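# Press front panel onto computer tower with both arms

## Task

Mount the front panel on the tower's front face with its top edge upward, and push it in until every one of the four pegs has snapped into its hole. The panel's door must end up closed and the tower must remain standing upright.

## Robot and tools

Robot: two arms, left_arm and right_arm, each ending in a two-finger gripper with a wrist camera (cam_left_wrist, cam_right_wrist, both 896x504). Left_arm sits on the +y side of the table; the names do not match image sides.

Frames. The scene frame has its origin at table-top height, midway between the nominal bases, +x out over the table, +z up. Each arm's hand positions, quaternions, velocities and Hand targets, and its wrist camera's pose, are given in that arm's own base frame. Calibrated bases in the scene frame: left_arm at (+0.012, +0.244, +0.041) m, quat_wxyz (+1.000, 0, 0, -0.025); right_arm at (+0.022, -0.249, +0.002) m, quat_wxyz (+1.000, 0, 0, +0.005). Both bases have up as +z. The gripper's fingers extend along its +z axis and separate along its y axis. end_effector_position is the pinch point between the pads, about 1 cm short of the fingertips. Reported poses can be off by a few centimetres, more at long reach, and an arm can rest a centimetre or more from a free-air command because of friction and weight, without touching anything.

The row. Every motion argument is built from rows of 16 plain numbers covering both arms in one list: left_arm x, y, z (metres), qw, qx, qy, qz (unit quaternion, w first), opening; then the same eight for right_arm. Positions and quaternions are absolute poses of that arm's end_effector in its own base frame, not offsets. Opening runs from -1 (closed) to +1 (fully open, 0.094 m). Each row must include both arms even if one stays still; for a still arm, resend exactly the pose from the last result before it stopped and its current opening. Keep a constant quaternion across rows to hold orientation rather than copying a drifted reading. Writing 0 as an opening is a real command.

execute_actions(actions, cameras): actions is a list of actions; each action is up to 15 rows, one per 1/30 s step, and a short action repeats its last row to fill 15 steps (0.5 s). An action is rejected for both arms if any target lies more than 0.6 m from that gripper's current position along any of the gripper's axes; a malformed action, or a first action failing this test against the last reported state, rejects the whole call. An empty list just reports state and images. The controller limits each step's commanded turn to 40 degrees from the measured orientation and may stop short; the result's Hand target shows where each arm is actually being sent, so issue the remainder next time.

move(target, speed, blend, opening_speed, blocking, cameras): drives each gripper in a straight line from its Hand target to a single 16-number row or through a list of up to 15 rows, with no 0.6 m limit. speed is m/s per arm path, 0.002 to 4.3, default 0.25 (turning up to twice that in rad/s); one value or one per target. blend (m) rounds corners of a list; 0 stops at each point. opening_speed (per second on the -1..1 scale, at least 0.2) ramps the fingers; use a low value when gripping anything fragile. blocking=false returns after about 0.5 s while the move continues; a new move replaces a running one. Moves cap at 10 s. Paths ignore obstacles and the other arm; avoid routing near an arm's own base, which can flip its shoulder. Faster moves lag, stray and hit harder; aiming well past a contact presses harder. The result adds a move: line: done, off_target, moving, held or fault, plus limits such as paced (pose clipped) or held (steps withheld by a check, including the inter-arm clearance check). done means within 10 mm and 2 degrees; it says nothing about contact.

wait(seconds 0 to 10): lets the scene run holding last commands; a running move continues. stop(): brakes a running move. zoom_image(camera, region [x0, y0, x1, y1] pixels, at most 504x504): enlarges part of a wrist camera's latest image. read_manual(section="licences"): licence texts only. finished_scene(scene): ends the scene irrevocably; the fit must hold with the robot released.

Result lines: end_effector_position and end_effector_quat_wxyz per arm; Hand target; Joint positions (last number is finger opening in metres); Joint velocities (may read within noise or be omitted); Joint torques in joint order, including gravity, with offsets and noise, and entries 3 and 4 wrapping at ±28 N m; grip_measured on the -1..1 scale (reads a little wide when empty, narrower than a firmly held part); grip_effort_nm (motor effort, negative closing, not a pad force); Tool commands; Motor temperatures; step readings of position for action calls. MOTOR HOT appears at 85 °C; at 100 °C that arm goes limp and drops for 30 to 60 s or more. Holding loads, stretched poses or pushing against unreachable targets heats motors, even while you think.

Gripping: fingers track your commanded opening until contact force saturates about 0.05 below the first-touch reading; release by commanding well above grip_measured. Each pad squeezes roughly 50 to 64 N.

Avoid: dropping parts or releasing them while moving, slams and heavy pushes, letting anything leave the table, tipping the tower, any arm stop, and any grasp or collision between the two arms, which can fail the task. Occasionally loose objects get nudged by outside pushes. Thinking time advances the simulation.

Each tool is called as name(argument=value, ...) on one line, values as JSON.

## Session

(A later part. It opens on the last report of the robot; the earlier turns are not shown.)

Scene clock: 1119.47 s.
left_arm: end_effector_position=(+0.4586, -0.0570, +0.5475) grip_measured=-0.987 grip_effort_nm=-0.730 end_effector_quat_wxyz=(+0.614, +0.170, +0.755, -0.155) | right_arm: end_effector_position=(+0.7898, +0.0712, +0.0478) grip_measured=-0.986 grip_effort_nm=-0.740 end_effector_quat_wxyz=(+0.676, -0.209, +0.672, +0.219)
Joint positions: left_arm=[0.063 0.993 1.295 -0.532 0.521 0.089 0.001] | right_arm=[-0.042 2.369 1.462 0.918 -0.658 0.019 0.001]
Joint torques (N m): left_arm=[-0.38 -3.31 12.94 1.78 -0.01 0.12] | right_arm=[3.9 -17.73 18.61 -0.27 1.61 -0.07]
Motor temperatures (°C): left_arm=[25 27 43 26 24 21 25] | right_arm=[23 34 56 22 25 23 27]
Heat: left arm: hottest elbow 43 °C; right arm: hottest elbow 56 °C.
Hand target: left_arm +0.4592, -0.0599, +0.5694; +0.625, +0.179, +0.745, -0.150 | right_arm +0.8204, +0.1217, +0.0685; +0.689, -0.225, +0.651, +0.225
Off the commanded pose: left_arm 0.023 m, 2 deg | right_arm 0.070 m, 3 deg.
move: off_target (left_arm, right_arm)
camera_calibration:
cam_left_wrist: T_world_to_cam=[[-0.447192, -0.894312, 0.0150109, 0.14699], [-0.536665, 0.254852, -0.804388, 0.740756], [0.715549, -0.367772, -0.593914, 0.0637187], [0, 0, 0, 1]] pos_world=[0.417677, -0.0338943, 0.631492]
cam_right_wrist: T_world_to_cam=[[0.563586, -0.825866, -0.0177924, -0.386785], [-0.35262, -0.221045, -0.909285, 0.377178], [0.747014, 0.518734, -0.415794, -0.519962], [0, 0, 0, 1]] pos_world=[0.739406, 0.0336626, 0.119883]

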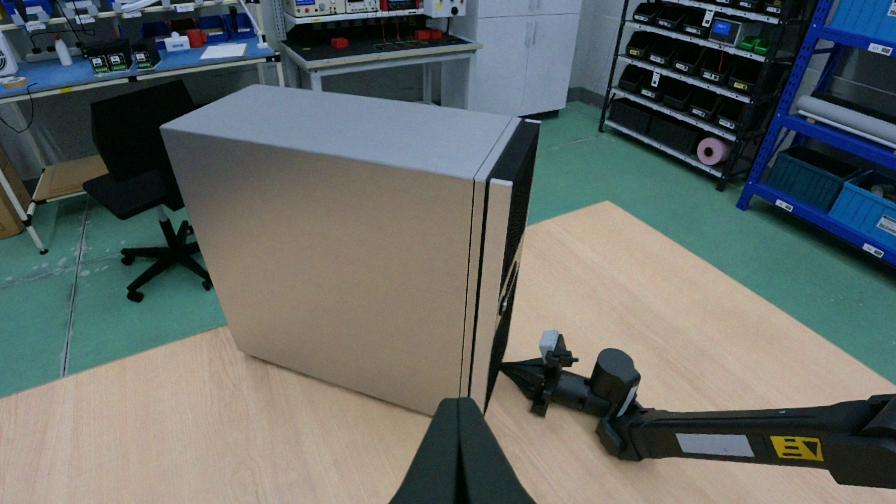

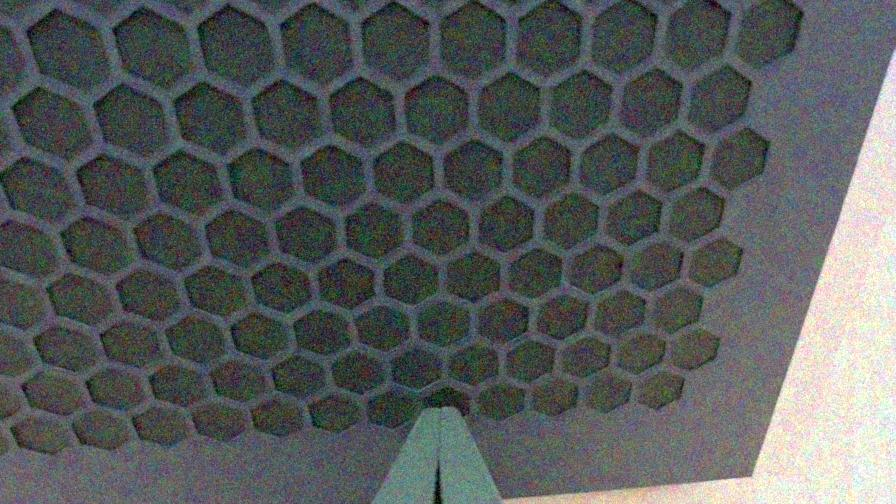

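move(target=[0.46,-0.06,0.57,0.625,0.179,0.745,-0.150,-1,0.875,0.15,0.075,0.690,-0.226,0.652,0.224,-1], speed=0.08)

zoom_image(camera="cam_left_wrist", region=[410, 300, 530, 420])

Scene clock: 1125.67 s.
left_arm: end_effector_position=(+0.4586, -0.0570, +0.5475) grip_measured=-0.987 grip_effort_nm=-0.730 end_effector_quat_wxyz=(+0.614, +0.170, +0.755, -0.155) | right_arm: end_effector_position=(+0.8234, +0.0628, +0.0453) grip_measured=-0.986 grip_effort_nm=-0.730 end_effector_quat_wxyz=(+0.672, -0.191, +0.686, +0.206)
Joint positions: left_arm=[0.063 0.993 1.295 -0.532 0.521 0.089 0.001] | right_arm=[-0.043 2.411 1.574 0.821 -0.612 0.017 0.001]
Joint torques (N m): left_arm=[-0.44 -3.43 12.98 1.73 0.01 0.14] | right_arm=[6.89 -19.55 19.93 0.25 1.25 -0.03]
Motor temperatures (°C): left_arm=[25 27 43 26 24 21 25] | right_arm=[23 34 58 22 26 23 27]
Heat: left arm: hottest elbow 43 °C; right arm: hottest elbow 58 °C.
Hand target: left_arm +0.4592, -0.0599, +0.5694; +0.625, +0.179, +0.745, -0.150 | right_arm +0.8494, +0.1484, +0.0798; +0.690, -0.224, +0.651, +0.226
Off the commanded pose: left_arm 0.023 m, 2 deg | right_arm 0.106 m, 6 deg.
move: off_target (left_arm, right_arm)
camera_calibration:
cam_left_wrist: T_world_to_cam=[[-0.447192, -0.894312, 0.0150109, 0.14699], [-0.536665, 0.254852, -0.804388, 0.740756], [0.715549, -0.367772, -0.593914, 0.0637187], [0, 0, 0, 1]] pos_world=[0.417677, -0.0338943, 0.631492]
cam_right_wrist: T_world_to_cam=[[0.523579, -0.851384, -0.0317708, -0.377635], [-0.386483, -0.204113, -0.899427, 0.411136], [0.759273, 0.4832, -0.435915, -0.548749], [0, 0, 0, 1]] pos_world=[0.773269, 0.0275615, 0.118582]

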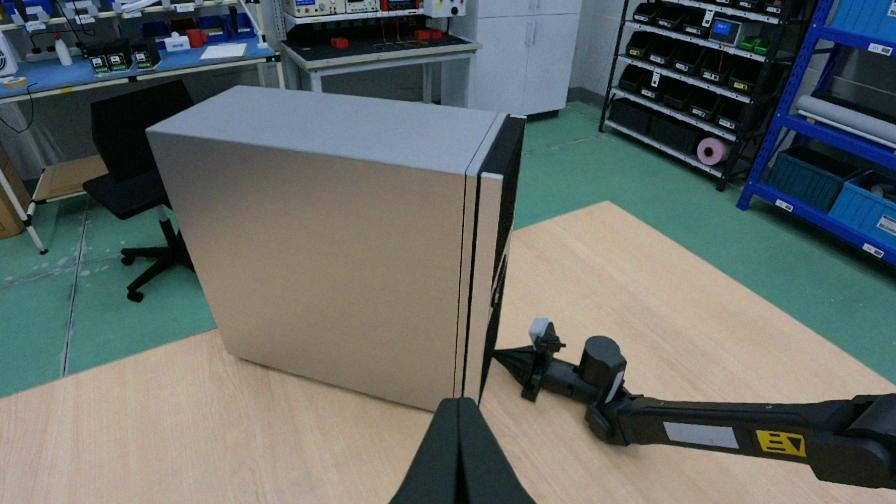

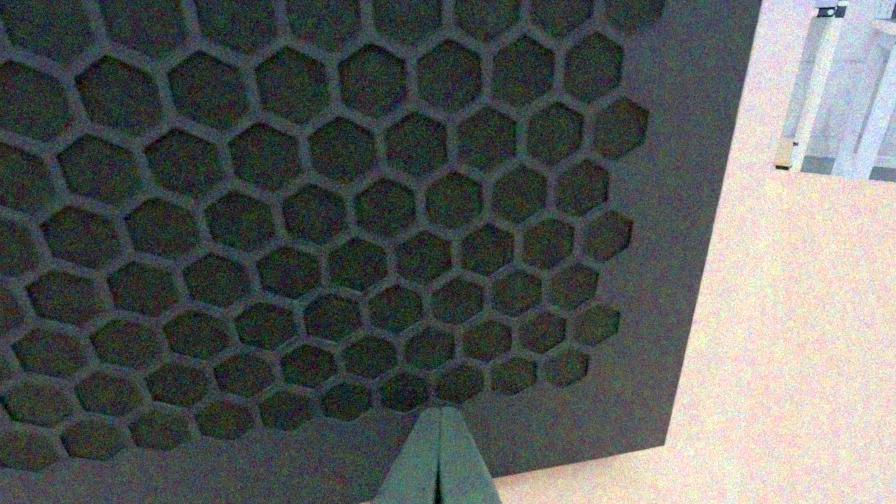

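Scaled by 4.200 from the camera's 896x504 image, which has a finer 1280x720 frame.

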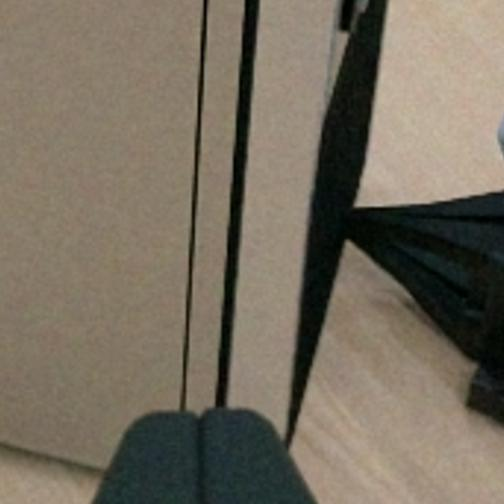

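move(target=[[0.46,-0.06,0.57,0.625,0.179,0.745,-0.150,-1,0.79,0.07,0.085,0.690,-0.226,0.652,0.224,-1],[0.46,-0.06,0.57,0.625,0.179,0.745,-0.150,-1,0.62,-0.03,0.16,0.690,-0.226,0.652,0.224,-1],[0.46,-0.12,0.57,0.625,0.179,0.745,-0.150,-1,0.52,-0.03,0.42,0.690,-0.226,0.652,0.224,-1]], speed=[0.1,0.2,0.25])

zoom_image(camera="cam_left_wrist", region=[400, 90, 560, 250])

zoom_image(camera="cam_right_wrist", region=[300, 100, 700, 500])

Scene clock: 1136.03 s.
left_arm: end_effector_position=(+0.4558, -0.1167, +0.5445) grip_measured=-0.987 grip_effort_nm=-0.725 end_effector_quat_wxyz=(+0.609, +0.181, +0.758, -0.147) | right_arm: end_effector_position=(+0.5142, -0.0218, +0.3935) grip_measured=-0.986 grip_effort_nm=-0.735 end_effector_quat_wxyz=(+0.675, -0.215, +0.664, +0.240)
Joint positions: left_arm=[-0.13 0.993 1.295 -0.532 0.332 0.073 0.001] | right_arm=[-0.322 1.241 0.908 0.379 -0.977 0.067 0.001]
Joint torques (N m): left_arm=[-0.56 -3.25 12.85 2.56 -0.04 -0.07] | right_arm=[-2.02 -9.76 14.53 0.55 -0.06 -0.16]
Motor temperatures (°C): left_arm=[25 26 43 26 24 21 25] | right_arm=[23 35 59 22 26 23 27]
Heat: left arm: hottest elbow 43 °C; right arm: hottest elbow 59 °C.
Hand target: left_arm +0.4588, -0.1196, +0.5693; +0.625, +0.179, +0.745, -0.150 | right_arm +0.5186, -0.0297, +0.4196; +0.689, -0.226, +0.651, +0.224
Off the commanded pose: left_arm 0.026 m, 2 deg | right_arm 0.028 m, 3 deg.
move: off_target (left_arm, right_arm)
camera_calibration:
cam_left_wrist: T_world_to_cam=[[-0.453039, -0.891452, -0.00824849, 0.108], [-0.539461, 0.281499, -0.793561, 0.750478], [0.709744, -0.355065, -0.608434, 0.0539679], [0, 0, 0, 1]] pos_world=[0.415479, -0.09582, 0.629277]
cam_right_wrist: T_world_to_cam=[[0.596558, -0.801816, -0.0347831, -0.311924], [-0.340751, -0.213807, -0.915519, 0.570189], [0.726641, 0.558013, -0.400768, -0.11671], [0, 0, 0, 1]] pos_world=[0.46518, -0.06307, 0.464396]

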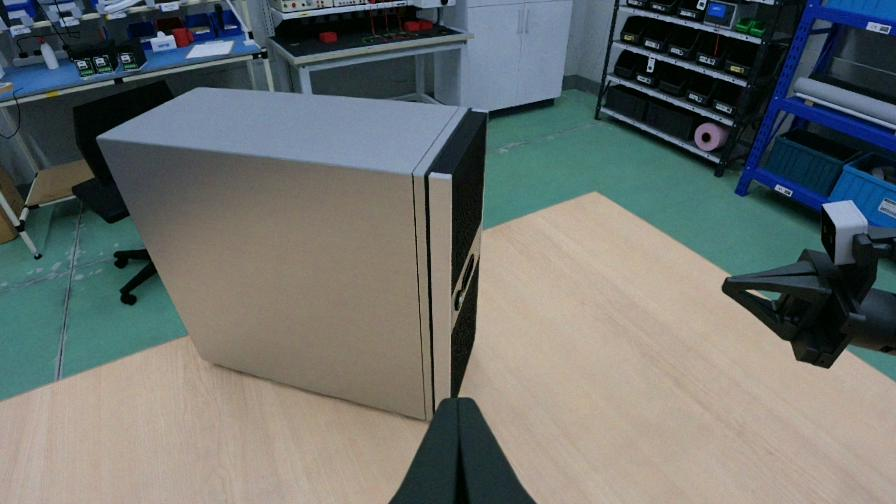

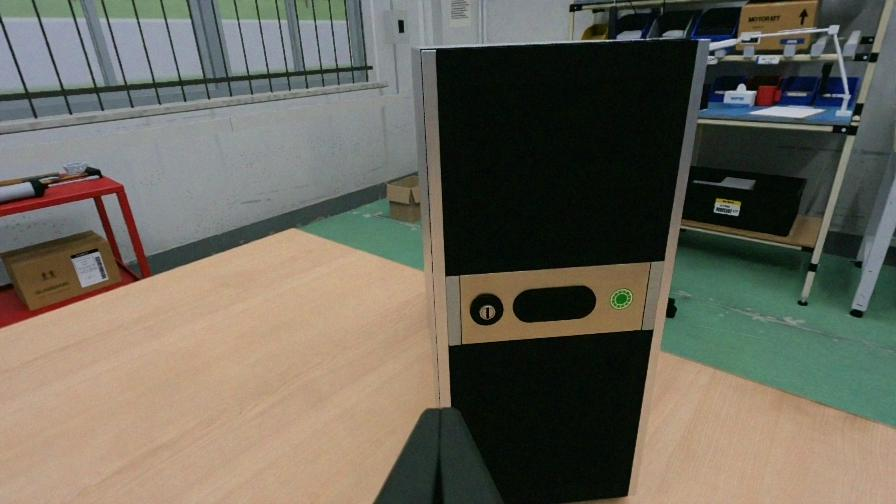

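Scaled by 3.150 from the camera's 896x504 image, which has a finer 1280x720 frame.

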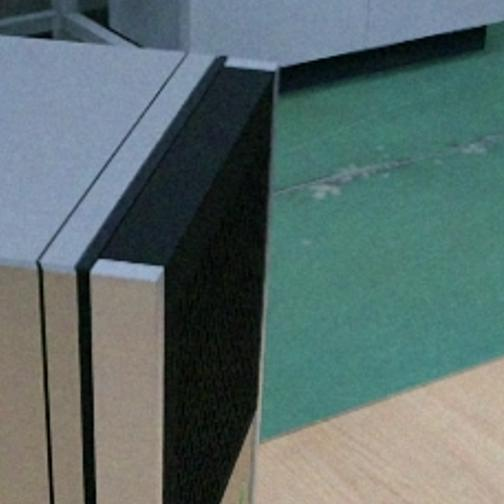

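Scaled by 1.260 from the camera's 896x504 image, which has a finer 1280x720 frame.

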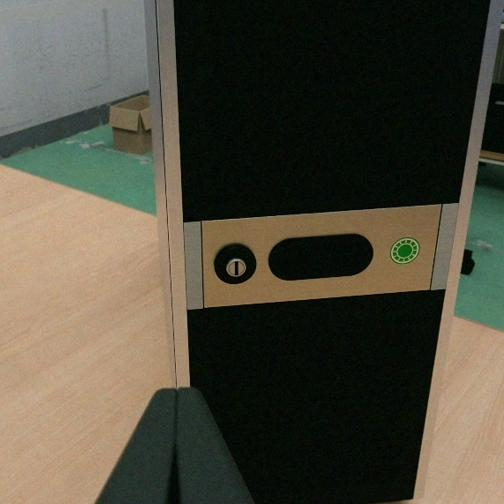

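move(target=[[0.45,0.10,0.50,0.708,0.246,0.594,-0.293,-1,0.52,-0.03,0.42,0.690,-0.226,0.652,0.224,-1],[0.64,0.0,0.40,0.708,0.246,0.594,-0.293,-1,0.52,-0.03,0.42,0.690,-0.226,0.652,0.224,-1]], speed=0.2)

Scene clock: 1153.13 s.
left_arm: end_effector_position=(+0.6291, -0.0021, +0.3855) grip_measured=-0.987 grip_effort_nm=-0.730 end_effector_quat_wxyz=(+0.696, +0.234, +0.606, -0.304) | right_arm: end_effector_position=(+0.5142, -0.0218, +0.3935) grip_measured=-0.986 grip_effort_nm=-0.735 end_effector_quat_wxyz=(+0.675, -0.215, +0.664, +0.240)
Joint positions: left_arm=[0.228 1.617 1.164 0.74 0.99 -0.284 0.001] | right_arm=[-0.322 1.241 0.908 0.379 -0.977 0.067 0.001]
Joint torques (N m): left_arm=[-0.09 -11.4 12.04 1.98 -0.3 0.14] | right_arm=[-2.08 -9.17 14.54 0.84 -0.05 -0.15]
Motor temperatures (°C): left_arm=[25 26 44 27 24 21 25] | right_arm=[23 33 60 22 25 23 27]
Heat: left arm: hottest elbow 44 °C; right arm: hottest elbow 60 °C.
Hand target: left_arm +0.6390, -0.0001, +0.3996; +0.708, +0.246, +0.594, -0.293 | right_arm +0.5186, -0.0297, +0.4196; +0.689, -0.226, +0.651, +0.224
Off the commanded pose: left_arm 0.018 m, 3 deg | right_arm 0.028 m, 3 deg.
move: off_target (left_arm, right_arm)
camera_calibration:
cam_left_wrist: T_world_to_cam=[[-0.705345, -0.708149, 0.0318466, 0.431097], [-0.218623, 0.174582, -0.960065, 0.547582], [0.674309, -0.684139, -0.277958, -0.230902], [0, 0, 0, 1]] pos_world=[0.579485, 0.0517138, 0.447805]
cam_right_wrist: T_world_to_cam=[[0.596546, -0.801809, -0.0351322, -0.311816], [-0.341089, -0.21366, -0.915428, 0.570347], [0.726492, 0.558078, -0.400946, -0.116627], [0, 0, 0, 1]] pos_world=[0.46528, -0.0630703, 0.464396]

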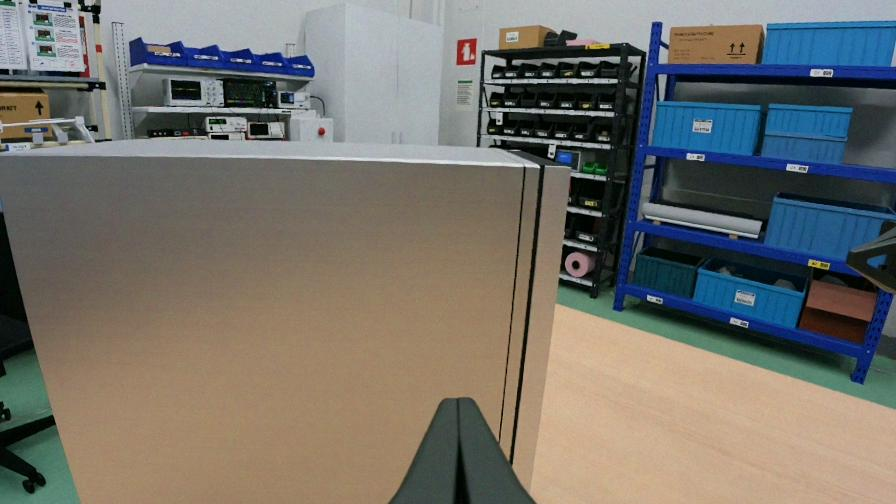

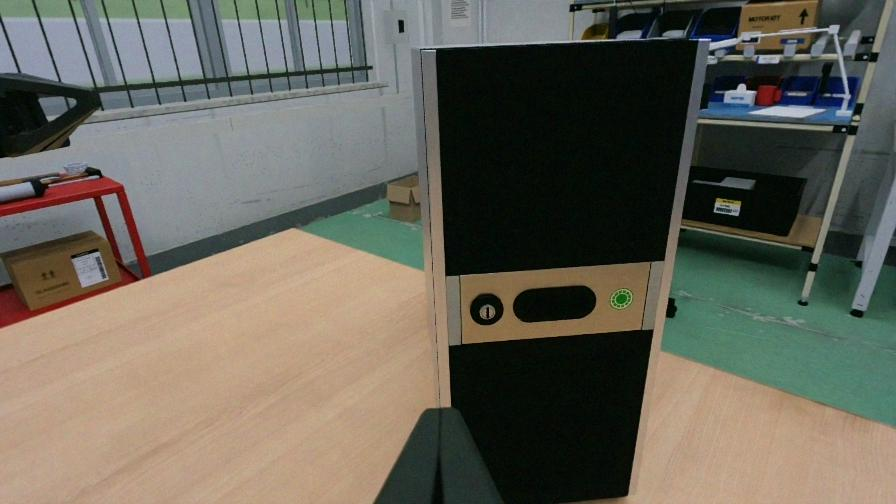

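zoom_image(camera="cam_left_wrist", region=[500, 140, 590, 230])

zoom_image(camera="cam_left_wrist", region=[480, 390, 570, 480])

Scaled by 5.600 from the camera's 896x504 image, which has a finer 1280x720 frame.

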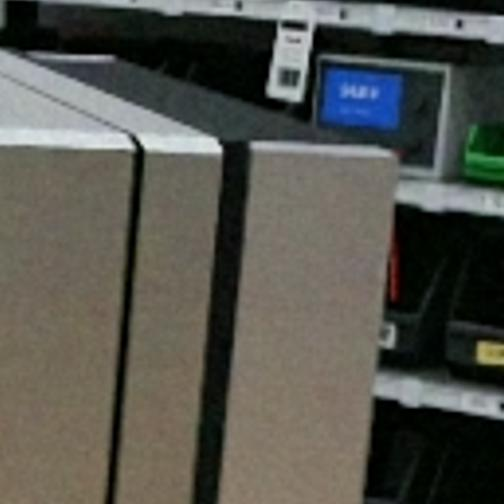

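Scaled by 5.600 from the camera's 896x504 image, which has a finer 1280x720 frame.

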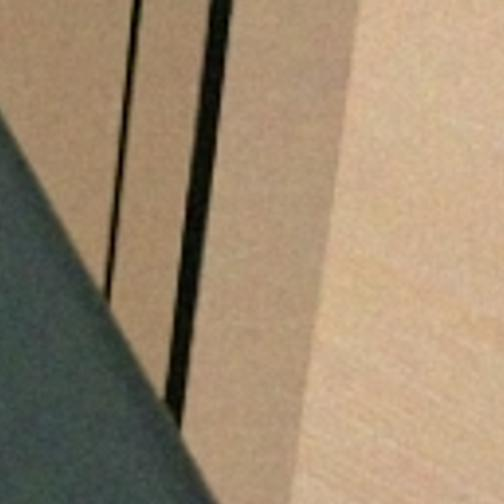

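move(target=[[0.64,0.0,0.40,0.708,0.246,0.594,-0.293,-1,0.52,-0.20,0.42,0.707,0,0.707,0,-1],[0.64,0.0,0.40,0.708,0.246,0.594,-0.293,-1,0.64,-0.27,0.42,0.640,0.265,0.640,-0.265,-1]], speed=0.25)

Scene clock: 1168.43 s.
left_arm: end_effector_position=(+0.6291, -0.0021, +0.3855) grip_measured=-0.987 grip_effort_nm=-0.730 end_effector_quat_wxyz=(+0.696, +0.235, +0.606, -0.304) | right_arm: end_effector_position=(+0.6280, -0.2727, +0.3939) grip_measured=-0.986 grip_effort_nm=-0.730 end_effector_quat_wxyz=(+0.640, +0.275, +0.665, -0.270)
Joint positions: left_arm=[0.228 1.617 1.164 0.74 0.99 -0.283 0.001] | right_arm=[-0.287 1.567 1.284 0.243 0.504 0.013 0.001]
Joint torques (N m): left_arm=[-0.26 -11.46 12.12 1.98 -0.28 0.15] | right_arm=[-0.73 -13.92 15.42 1.11 0.14 -0.18]
Motor temperatures (°C): left_arm=[25 27 45 26 24 21 25] | right_arm=[23 33 61 22 25 23 26]
Heat: left arm: hottest elbow 45 °C; right arm: hottest elbow 61 °C.
Hand target: left_arm +0.6390, -0.0001, +0.3996; +0.708, +0.246, +0.594, -0.293 | right_arm +0.6383, -0.2692, +0.4196; +0.653, +0.270, +0.653, -0.270
Off the commanded pose: left_arm 0.018 m, 3 deg | right_arm 0.029 m, 2 deg.
move: off_target (left_arm, right_arm)
camera_calibration:
cam_left_wrist: T_world_to_cam=[[-0.705179, -0.708363, 0.0307394, 0.431365], [-0.217914, 0.175271, -0.960101, 0.547146], [0.674712, -0.683741, -0.27796, -0.231156], [0, 0, 0, 1]] pos_world=[0.579384, 0.0516128, 0.447804]
cam_right_wrist: T_world_to_cam=[[-0.72356, -0.690261, 0.000846678, 0.264416], [-0.314814, 0.328909, -0.890343, 0.67746], [0.614291, -0.644483, -0.45529, -0.295172], [0, 0, 0, 1]] pos_world=[0.585916, -0.230541, 0.468559]

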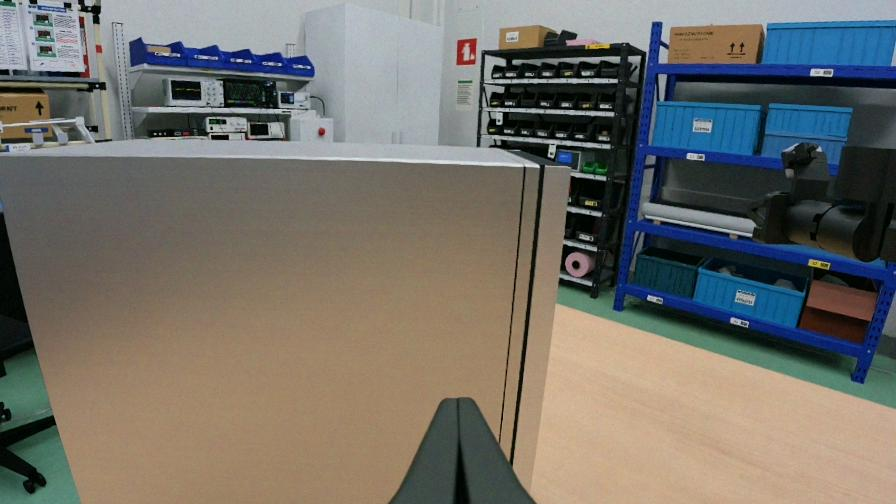

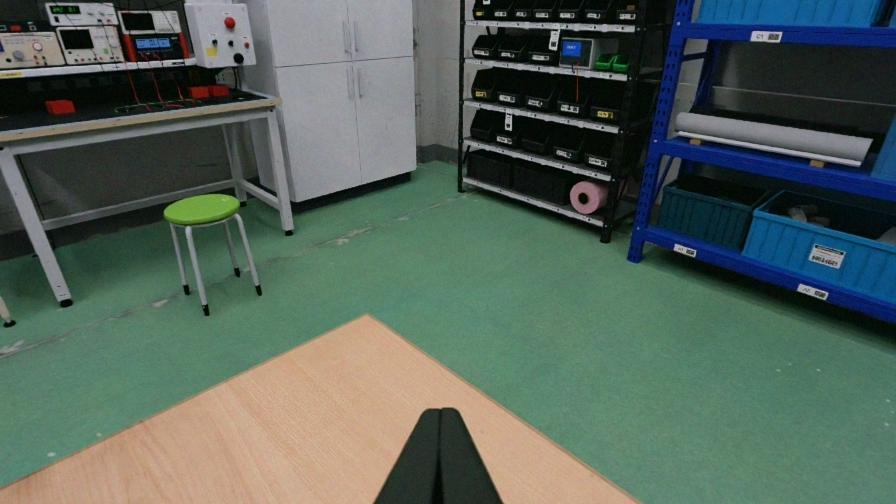

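move(target=[[0.64,0.0,0.40,0.708,0.246,0.594,-0.293,-1,0.66,-0.25,0.42,0.68,-0.18,0.68,0.18,-1],[0.64,0.0,0.40,0.708,0.246,0.594,-0.293,-1,0.81,-0.18,0.40,0.596,-0.380,0.596,0.380,-1]], speed=0.25)

Scene clock: 1180.63 s.
left_arm: end_effector_position=(+0.6291, -0.0021, +0.3855) grip_measured=-0.987 grip_effort_nm=-0.725 end_effector_quat_wxyz=(+0.696, +0.235, +0.606, -0.304) | right_arm: end_effector_position=(+0.8096, -0.1845, +0.3855) grip_measured=-0.986 grip_effort_nm=-0.735 end_effector_quat_wxyz=(+0.596, -0.368, +0.602, +0.383)
Joint positions: left_arm=[0.228 1.617 1.164 0.74 0.99 -0.283 0.001] | right_arm=[-0.432 2.457 2.599 0.04 -1.551 0.205 0.001]
Joint torques (N m): left_arm=[0.03 -11.52 12.08 1.98 -0.31 0.11] | right_arm=[-0.91 -24.82 15.01 0.4 0.05 0.05]
Motor temperatures (°C): left_arm=[25 28 45 26 24 21 25] | right_arm=[22 34 60 22 25 23 26]
Heat: left arm: hottest elbow 45 °C; right arm: hottest elbow 60 °C.
Hand target: left_arm +0.6390, -0.0001, +0.3996; +0.708, +0.246, +0.594, -0.293 | right_arm +0.8094, -0.1797, +0.3997; +0.599, -0.377, +0.597, +0.379
Off the commanded pose: left_arm 0.018 m, 3 deg | right_arm 0.015 m, 2 deg.
joint sent to its limit (right arm) — joint 5 (wrist yaw), lower limit. The joint targets still meet the commanded pose.
move: off_target (left_arm, right_arm)
camera_calibration:
cam_left_wrist: T_world_to_cam=[[-0.705179, -0.708363, 0.0307394, 0.431365], [-0.217914, 0.175271, -0.960101, 0.547146], [0.674712, -0.683741, -0.27796, -0.231156], [0, 0, 0, 1]] pos_world=[0.579384, 0.0516128, 0.447804]
cam_right_wrist: T_world_to_cam=[[0.892043, -0.451052, -0.0285003, -0.795827], [-0.213082, -0.364124, -0.906648, 0.494214], [0.398567, 0.814841, -0.420925, 0.0769476], [0, 0, 0, 1]] pos_world=[0.784551, -0.241704, 0.457786]

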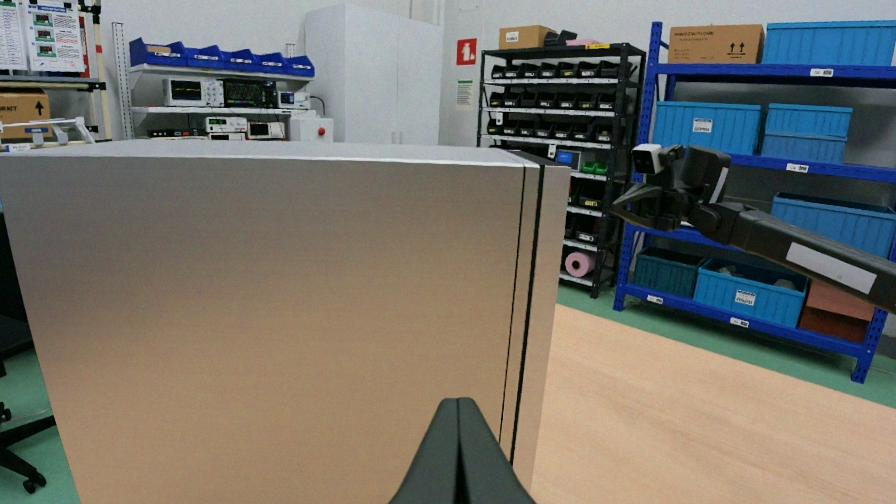

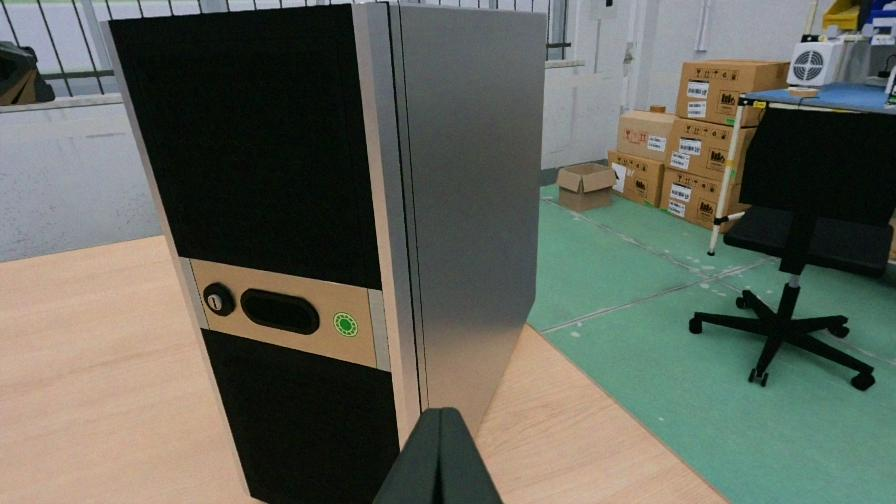

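zoom_image(camera="cam_right_wrist", region=[350, 0, 450, 100])

zoom_image(camera="cam_right_wrist", region=[370, 310, 470, 410])

Scaled by 5.040 from the camera's 896x504 image, which has a finer 1280x720 frame.

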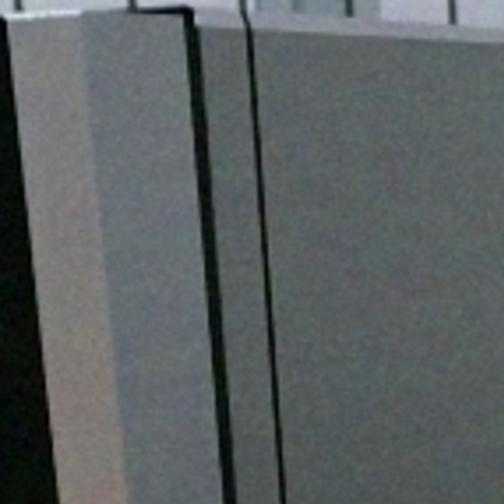

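Scaled by 5.040 from the camera's 896x504 image, which has a finer 1280x720 frame.

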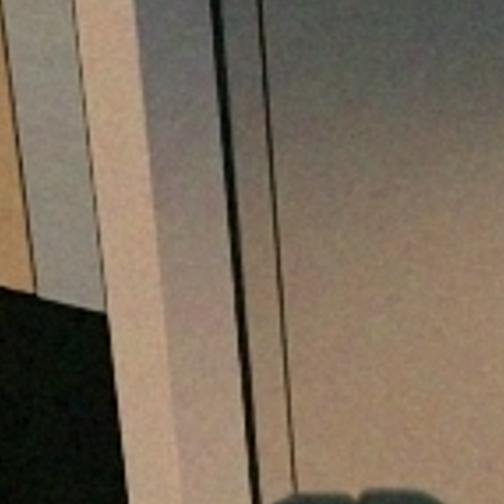

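finished_scene(scene=1)

The scene is finished: the task was done.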